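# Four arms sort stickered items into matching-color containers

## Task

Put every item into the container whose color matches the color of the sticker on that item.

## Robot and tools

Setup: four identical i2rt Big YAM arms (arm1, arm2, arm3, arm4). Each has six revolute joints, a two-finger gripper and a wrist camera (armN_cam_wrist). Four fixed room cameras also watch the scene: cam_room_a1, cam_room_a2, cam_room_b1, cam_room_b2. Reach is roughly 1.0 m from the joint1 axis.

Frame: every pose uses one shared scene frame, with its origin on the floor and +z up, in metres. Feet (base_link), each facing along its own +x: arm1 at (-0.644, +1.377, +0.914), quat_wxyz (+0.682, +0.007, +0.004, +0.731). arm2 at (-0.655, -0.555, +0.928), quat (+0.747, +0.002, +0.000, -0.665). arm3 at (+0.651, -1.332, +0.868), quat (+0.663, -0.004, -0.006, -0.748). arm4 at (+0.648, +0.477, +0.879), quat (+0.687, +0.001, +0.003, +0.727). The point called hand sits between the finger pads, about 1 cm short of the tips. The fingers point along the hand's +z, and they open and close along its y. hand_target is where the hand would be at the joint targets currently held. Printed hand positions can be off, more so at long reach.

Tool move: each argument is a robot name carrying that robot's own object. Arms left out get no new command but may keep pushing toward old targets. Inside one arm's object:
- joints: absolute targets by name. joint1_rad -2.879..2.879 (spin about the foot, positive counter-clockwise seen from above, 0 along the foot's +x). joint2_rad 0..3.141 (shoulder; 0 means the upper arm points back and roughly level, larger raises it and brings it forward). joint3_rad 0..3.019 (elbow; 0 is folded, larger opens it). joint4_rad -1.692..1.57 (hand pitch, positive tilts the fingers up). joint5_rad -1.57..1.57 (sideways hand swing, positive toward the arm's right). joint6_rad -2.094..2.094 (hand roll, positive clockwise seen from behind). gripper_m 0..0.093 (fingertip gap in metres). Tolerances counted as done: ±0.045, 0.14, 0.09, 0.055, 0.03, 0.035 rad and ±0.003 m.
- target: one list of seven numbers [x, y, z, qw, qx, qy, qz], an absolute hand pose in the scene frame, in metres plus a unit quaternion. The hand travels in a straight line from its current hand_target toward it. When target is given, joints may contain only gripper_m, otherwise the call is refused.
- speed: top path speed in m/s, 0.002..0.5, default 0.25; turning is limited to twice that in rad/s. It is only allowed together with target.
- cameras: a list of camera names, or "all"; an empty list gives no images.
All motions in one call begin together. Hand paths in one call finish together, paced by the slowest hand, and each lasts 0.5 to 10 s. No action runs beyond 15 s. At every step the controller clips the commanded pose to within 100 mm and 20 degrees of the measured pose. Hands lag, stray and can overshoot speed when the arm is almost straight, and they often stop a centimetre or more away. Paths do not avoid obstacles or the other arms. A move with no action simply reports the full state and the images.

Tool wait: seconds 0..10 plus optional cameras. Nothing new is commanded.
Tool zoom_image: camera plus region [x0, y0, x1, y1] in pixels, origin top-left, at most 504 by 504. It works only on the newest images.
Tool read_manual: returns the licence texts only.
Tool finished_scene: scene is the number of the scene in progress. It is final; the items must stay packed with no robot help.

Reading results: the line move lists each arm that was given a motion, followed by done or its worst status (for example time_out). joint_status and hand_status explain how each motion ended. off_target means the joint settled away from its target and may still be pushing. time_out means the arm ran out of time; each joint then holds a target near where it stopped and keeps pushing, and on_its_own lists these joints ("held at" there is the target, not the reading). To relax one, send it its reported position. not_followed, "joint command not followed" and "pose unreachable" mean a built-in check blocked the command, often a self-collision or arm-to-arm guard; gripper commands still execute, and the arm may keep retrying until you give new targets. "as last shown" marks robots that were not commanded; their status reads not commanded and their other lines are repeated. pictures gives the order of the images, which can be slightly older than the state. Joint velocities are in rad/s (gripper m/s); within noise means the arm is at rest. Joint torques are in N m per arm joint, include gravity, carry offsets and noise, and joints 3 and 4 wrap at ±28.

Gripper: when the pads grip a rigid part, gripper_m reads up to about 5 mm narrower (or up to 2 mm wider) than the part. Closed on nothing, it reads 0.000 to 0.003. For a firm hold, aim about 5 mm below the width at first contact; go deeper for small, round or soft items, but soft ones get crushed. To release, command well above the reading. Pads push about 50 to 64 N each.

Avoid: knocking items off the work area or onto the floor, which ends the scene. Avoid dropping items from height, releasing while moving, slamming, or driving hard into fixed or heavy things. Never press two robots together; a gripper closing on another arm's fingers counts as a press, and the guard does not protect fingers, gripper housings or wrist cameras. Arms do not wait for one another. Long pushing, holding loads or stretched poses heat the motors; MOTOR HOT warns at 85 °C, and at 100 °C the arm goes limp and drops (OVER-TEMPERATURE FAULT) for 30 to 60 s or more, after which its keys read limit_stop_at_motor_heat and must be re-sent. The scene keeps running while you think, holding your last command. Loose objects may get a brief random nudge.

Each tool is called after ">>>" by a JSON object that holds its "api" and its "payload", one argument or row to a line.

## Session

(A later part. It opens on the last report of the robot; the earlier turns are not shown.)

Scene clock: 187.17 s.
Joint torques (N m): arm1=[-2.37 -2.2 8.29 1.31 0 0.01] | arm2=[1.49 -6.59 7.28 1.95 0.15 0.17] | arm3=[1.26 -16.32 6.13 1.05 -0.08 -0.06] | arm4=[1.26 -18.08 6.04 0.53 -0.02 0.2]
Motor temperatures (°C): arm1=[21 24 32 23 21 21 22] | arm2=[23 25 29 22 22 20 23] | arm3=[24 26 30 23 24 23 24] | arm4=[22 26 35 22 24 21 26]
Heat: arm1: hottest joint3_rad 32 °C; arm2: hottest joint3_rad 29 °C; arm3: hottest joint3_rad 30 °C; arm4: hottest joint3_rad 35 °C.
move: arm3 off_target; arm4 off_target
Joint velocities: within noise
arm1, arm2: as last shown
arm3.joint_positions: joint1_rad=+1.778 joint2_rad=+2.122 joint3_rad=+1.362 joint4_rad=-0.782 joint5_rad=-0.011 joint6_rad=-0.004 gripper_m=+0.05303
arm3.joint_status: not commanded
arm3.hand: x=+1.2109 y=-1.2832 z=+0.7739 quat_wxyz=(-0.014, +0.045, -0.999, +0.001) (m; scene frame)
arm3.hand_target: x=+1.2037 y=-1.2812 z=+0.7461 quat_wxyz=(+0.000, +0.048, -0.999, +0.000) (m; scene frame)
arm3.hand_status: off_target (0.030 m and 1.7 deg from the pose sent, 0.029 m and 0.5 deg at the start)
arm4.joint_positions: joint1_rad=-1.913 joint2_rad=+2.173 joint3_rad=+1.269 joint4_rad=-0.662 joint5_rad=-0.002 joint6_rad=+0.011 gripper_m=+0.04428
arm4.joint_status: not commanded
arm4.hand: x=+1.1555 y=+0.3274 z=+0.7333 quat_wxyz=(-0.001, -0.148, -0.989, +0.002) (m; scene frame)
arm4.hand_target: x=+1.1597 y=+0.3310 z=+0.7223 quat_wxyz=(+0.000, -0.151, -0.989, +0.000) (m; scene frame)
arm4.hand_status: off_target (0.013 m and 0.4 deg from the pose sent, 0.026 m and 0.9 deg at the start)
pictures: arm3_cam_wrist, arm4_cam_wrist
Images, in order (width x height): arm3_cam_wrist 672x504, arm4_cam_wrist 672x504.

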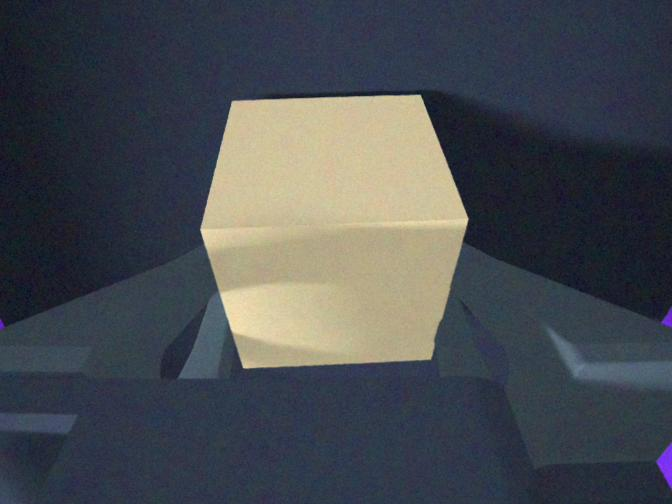

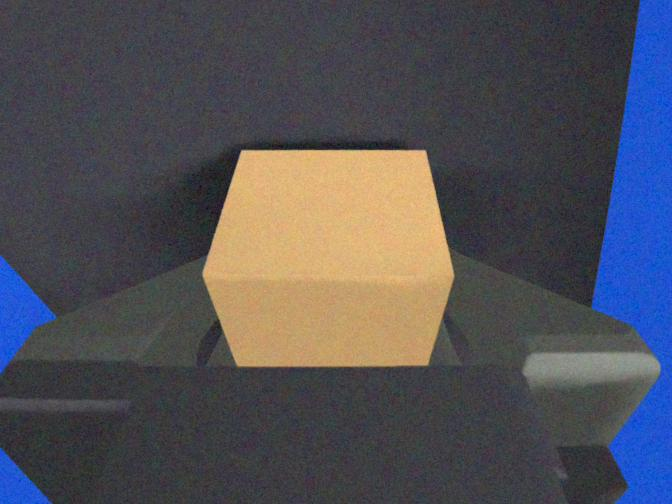

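>>> {"api": "move", "payload": {
  "arm3": {"target":[1.209,-1.282,0.772,0,0.048,-0.999,0],"speed":0.08},
  "arm4": {"target":[1.160,0.331,0.711,0,-0.151,-0.989,0],"speed":0.08},
  "cameras": []
}}

>>> {"api": "move", "payload": {
  "arm3": {"joints":{"gripper_m":0.085}},
  "arm4": {"joints":{"gripper_m":0.075}},
  "cameras": []
}}

>>> {"api": "move", "payload": {
  "arm3": {"target":[1.2,-1.281,0.95,0,0.048,-0.999,0],"speed":0.3},
  "arm4": {"target":[1.150,0.331,0.95,0,-0.151,-0.989,0],"speed":0.3},
  "cameras": ["arm3_cam_wrist","arm4_cam_wrist","cam_room_a1","cam_room_a2"]
}}

Scene clock: 193.57 s.
Joint torques (N m): arm1=[-2.08 -1.61 8.39 1.1 0 -0.04] | arm2=[1.44 -6.42 7.31 2 0.15 0.16] | arm3=[1.03 -20.01 7.83 -0.55 -0.09 -0.1] | arm4=[1.55 -16.26 6.12 0.95 0.04 0.19]
Motor temperatures (°C): arm1=[21 24 32 23 21 21 22] | arm2=[23 25 29 22 22 20 23] | arm3=[24 26 29 23 24 23 24] | arm4=[22 26 35 22 24 21 26]
Heat: arm1: hottest joint3_rad 32 °C; arm2: hottest joint3_rad 29 °C; arm3: hottest joint3_rad 29 °C; arm4: hottest joint3_rad 35 °C.
move: arm3 done; arm4 off_target
Joint velocities: within noise
arm1, arm2: as last shown
arm3.joint_positions: joint1_rad=+1.778 joint2_rad=+2.122 joint3_rad=+1.362 joint4_rad=-0.805 joint5_rad=-0.011 joint6_rad=-0.004 gripper_m=+0.05303
arm3.joint_status: not commanded
arm3.hand: x=+1.2052 y=-1.2837 z=+0.7738 quat_wxyz=(-0.003, +0.045, -0.999, +0.001) (m; scene frame)
arm3.hand_target: x=+1.2089 y=-1.2820 z=+0.7720 quat_wxyz=(+0.000, +0.048, -0.999, +0.000) (m; scene frame)
arm3.hand_status: done (0.005 m and 0.5 deg from the pose sent, 0.003 m and 1.7 deg at the start)
arm4.joint_positions: joint1_rad=-1.913 joint2_rad=+2.173 joint3_rad=+1.269 joint4_rad=-0.657 joint5_rad=-0.003 joint6_rad=+0.011 gripper_m=+0.04428
arm4.joint_status: not commanded
arm4.hand: x=+1.1567 y=+0.3273 z=+0.7333 quat_wxyz=(-0.003, -0.148, -0.989, +0.001) (m; scene frame)
arm4.hand_target: x=+1.1590 y=+0.3312 z=+0.7119 quat_wxyz=(+0.000, -0.151, -0.989, +0.000) (m; scene frame)
arm4.hand_status: off_target (0.023 m and 0.5 deg from the pose sent, 0.023 m and 0.4 deg at the start)
pictures: none
No camera images: "cameras" was empty.

Scene clock: 194.17 s.
Joint torques (N m): arm1=[-2.49 -2.32 8.44 1.32 0.03 0.01] | arm2=[1.44 -6.59 7.3 1.98 0.15 0.17] | arm3=[1.14 -20.01 7.75 -0.38 -0.06 -0.08] | arm4=[0.62 -16.21 6.01 0.49 0.07 0.12]
Motor temperatures (°C): arm1=[21 24 32 23 21 21 22] | arm2=[23 25 29 22 22 20 23] | arm3=[24 26 29 23 24 23 24] | arm4=[22 26 35 22 24 21 26]
Heat: arm1: hottest joint3_rad 32 °C; arm2: hottest joint3_rad 29 °C; arm3: hottest joint3_rad 29 °C; arm4: hottest joint3_rad 35 °C.
move: arm3 done; arm4 done
Joint velocities: within noise
arm1, arm2: as last shown
arm3.joint_positions: joint1_rad=+1.778 joint2_rad=+2.124 joint3_rad=+1.362 joint4_rad=-0.809 joint5_rad=-0.011 joint6_rad=-0.004 gripper_m=+0.08496
arm3.joint_status: all done
arm3.hand: x=+1.2040 y=-1.2838 z=+0.7730 quat_wxyz=(+0.000, +0.045, -0.999, +0.001) (m; scene frame)
arm3.hand_target: x=+1.2089 y=-1.2820 z=+0.7720 quat_wxyz=(+0.000, +0.048, -0.999, +0.000) (m; scene frame)
arm3.hand_status: not commanded
arm4.joint_positions: joint1_rad=-1.904 joint2_rad=+2.173 joint3_rad=+1.269 joint4_rad=-0.645 joint5_rad=-0.003 joint6_rad=+0.014 gripper_m=+0.07491
arm4.joint_status: all done
arm4.hand: x=+1.1608 y=+0.3312 z=+0.7331 quat_wxyz=(-0.009, -0.145, -0.989, +0.002) (m; scene frame)
arm4.hand_target: x=+1.1590 y=+0.3311 z=+0.7119 quat_wxyz=(+0.000, -0.151, -0.989, +0.000) (m; scene frame)
arm4.hand_status: not commanded
pictures: none
No camera images: "cameras" was empty.

Scene clock: 195.67 s.
Joint torques (N m): arm1=[-2.32 -1.96 8.38 1.25 -0.01 0] | arm2=[1.49 -6.42 7.32 1.95 0.16 0.17] | arm3=[0.91 -19.55 11.08 -0.47 -0.06 -0.1] | arm4=[0.67 -17.67 9.61 -0.43 0.03 0.07]
Motor temperatures (°C): arm1=[21 24 32 23 21 21 22] | arm2=[23 25 29 22 22 20 23] | arm3=[24 26 29 23 24 23 24] | arm4=[22 26 34 22 24 21 26]
Heat: arm1: hottest joint3_rad 32 °C; arm2: hottest joint3_rad 29 °C; arm3: hottest joint3_rad 29 °C; arm4: hottest joint3_rad 34 °C.
move: arm3 off_target; arm4 off_target
Joint velocities: within noise
arm1, arm2: as last shown
arm3.joint_positions: joint1_rad=+1.778 joint2_rad=+1.866 joint3_rad=+1.442 joint4_rad=-1.180 joint5_rad=-0.011 joint6_rad=-0.004 gripper_m=+0.08496
arm3.joint_status: not commanded
arm3.hand: x=+1.1856 y=-1.2831 z=+0.9357 quat_wxyz=(+0.016, +0.045, -0.999, +0.002) (m; scene frame)
arm3.hand_target: x=+1.1994 y=-1.2811 z=+0.9502 quat_wxyz=(+0.000, +0.048, -0.999, +0.000) (m; scene frame)
arm3.hand_status: off_target (0.020 m and 1.9 deg from the pose sent, 0.177 m and 0.4 deg at the start)
arm4.joint_positions: joint1_rad=-1.904 joint2_rad=+1.802 joint3_rad=+1.333 joint4_rad=-1.117 joint5_rad=-0.003 joint6_rad=+0.014 gripper_m=+0.07492
arm4.joint_status: not commanded
arm4.hand: x=+1.1403 y=+0.3376 z=+0.9403 quat_wxyz=(+0.009, -0.145, -0.989, +0.000) (m; scene frame)
arm4.hand_target: x=+1.1498 y=+0.3310 z=+0.9502 quat_wxyz=(+0.000, -0.151, -0.989, +0.000) (m; scene frame)
arm4.hand_status: off_target (0.015 m and 1.3 deg from the pose sent, 0.217 m and 1.2 deg at the start)
pictures: arm3_cam_wrist, arm4_cam_wrist, cam_room_a1, cam_room_a2
Images, in order (width x height): arm3_cam_wrist 672x504, arm4_cam_wrist 672x504, cam_room_a1 672x504, cam_room_a2 672x504.

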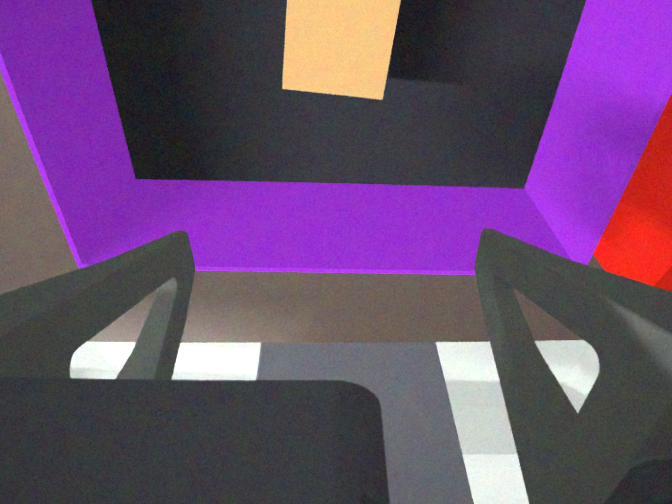

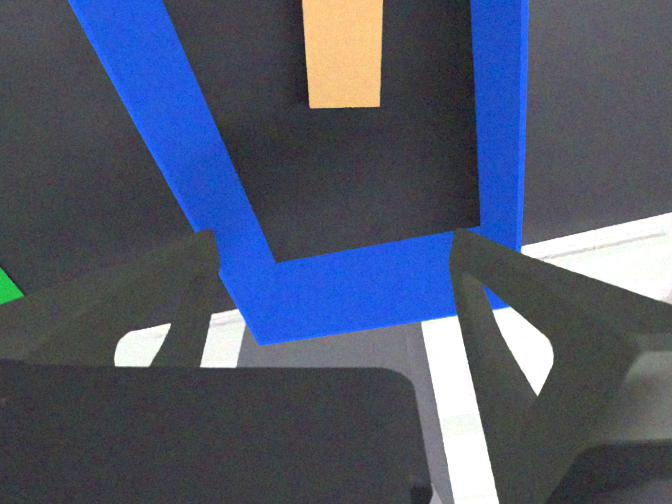

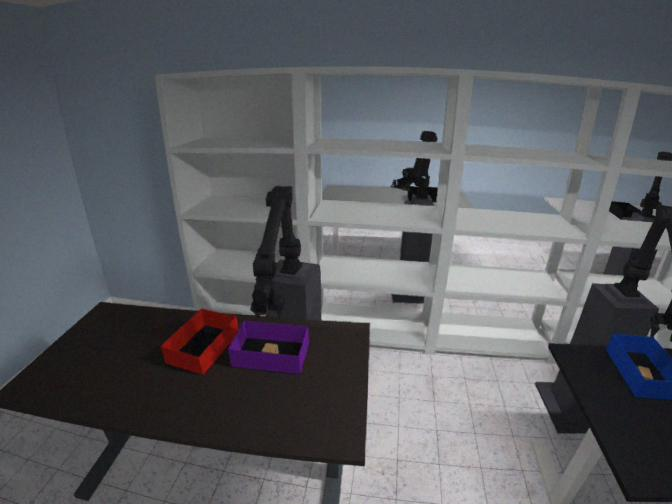

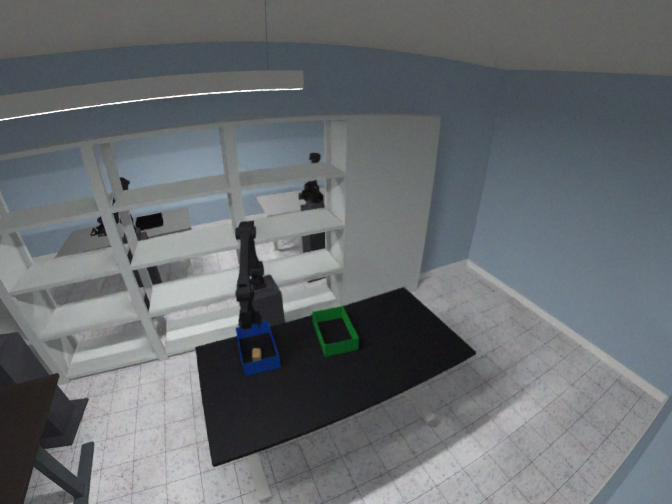

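Both items are in their boxes. I'm finishing this scene and starting scene 3 with the same viewing poses.

>>> {"api": "finished_scene", "payload": {
  "scene": 2
}}

The scene is finished: the task was done.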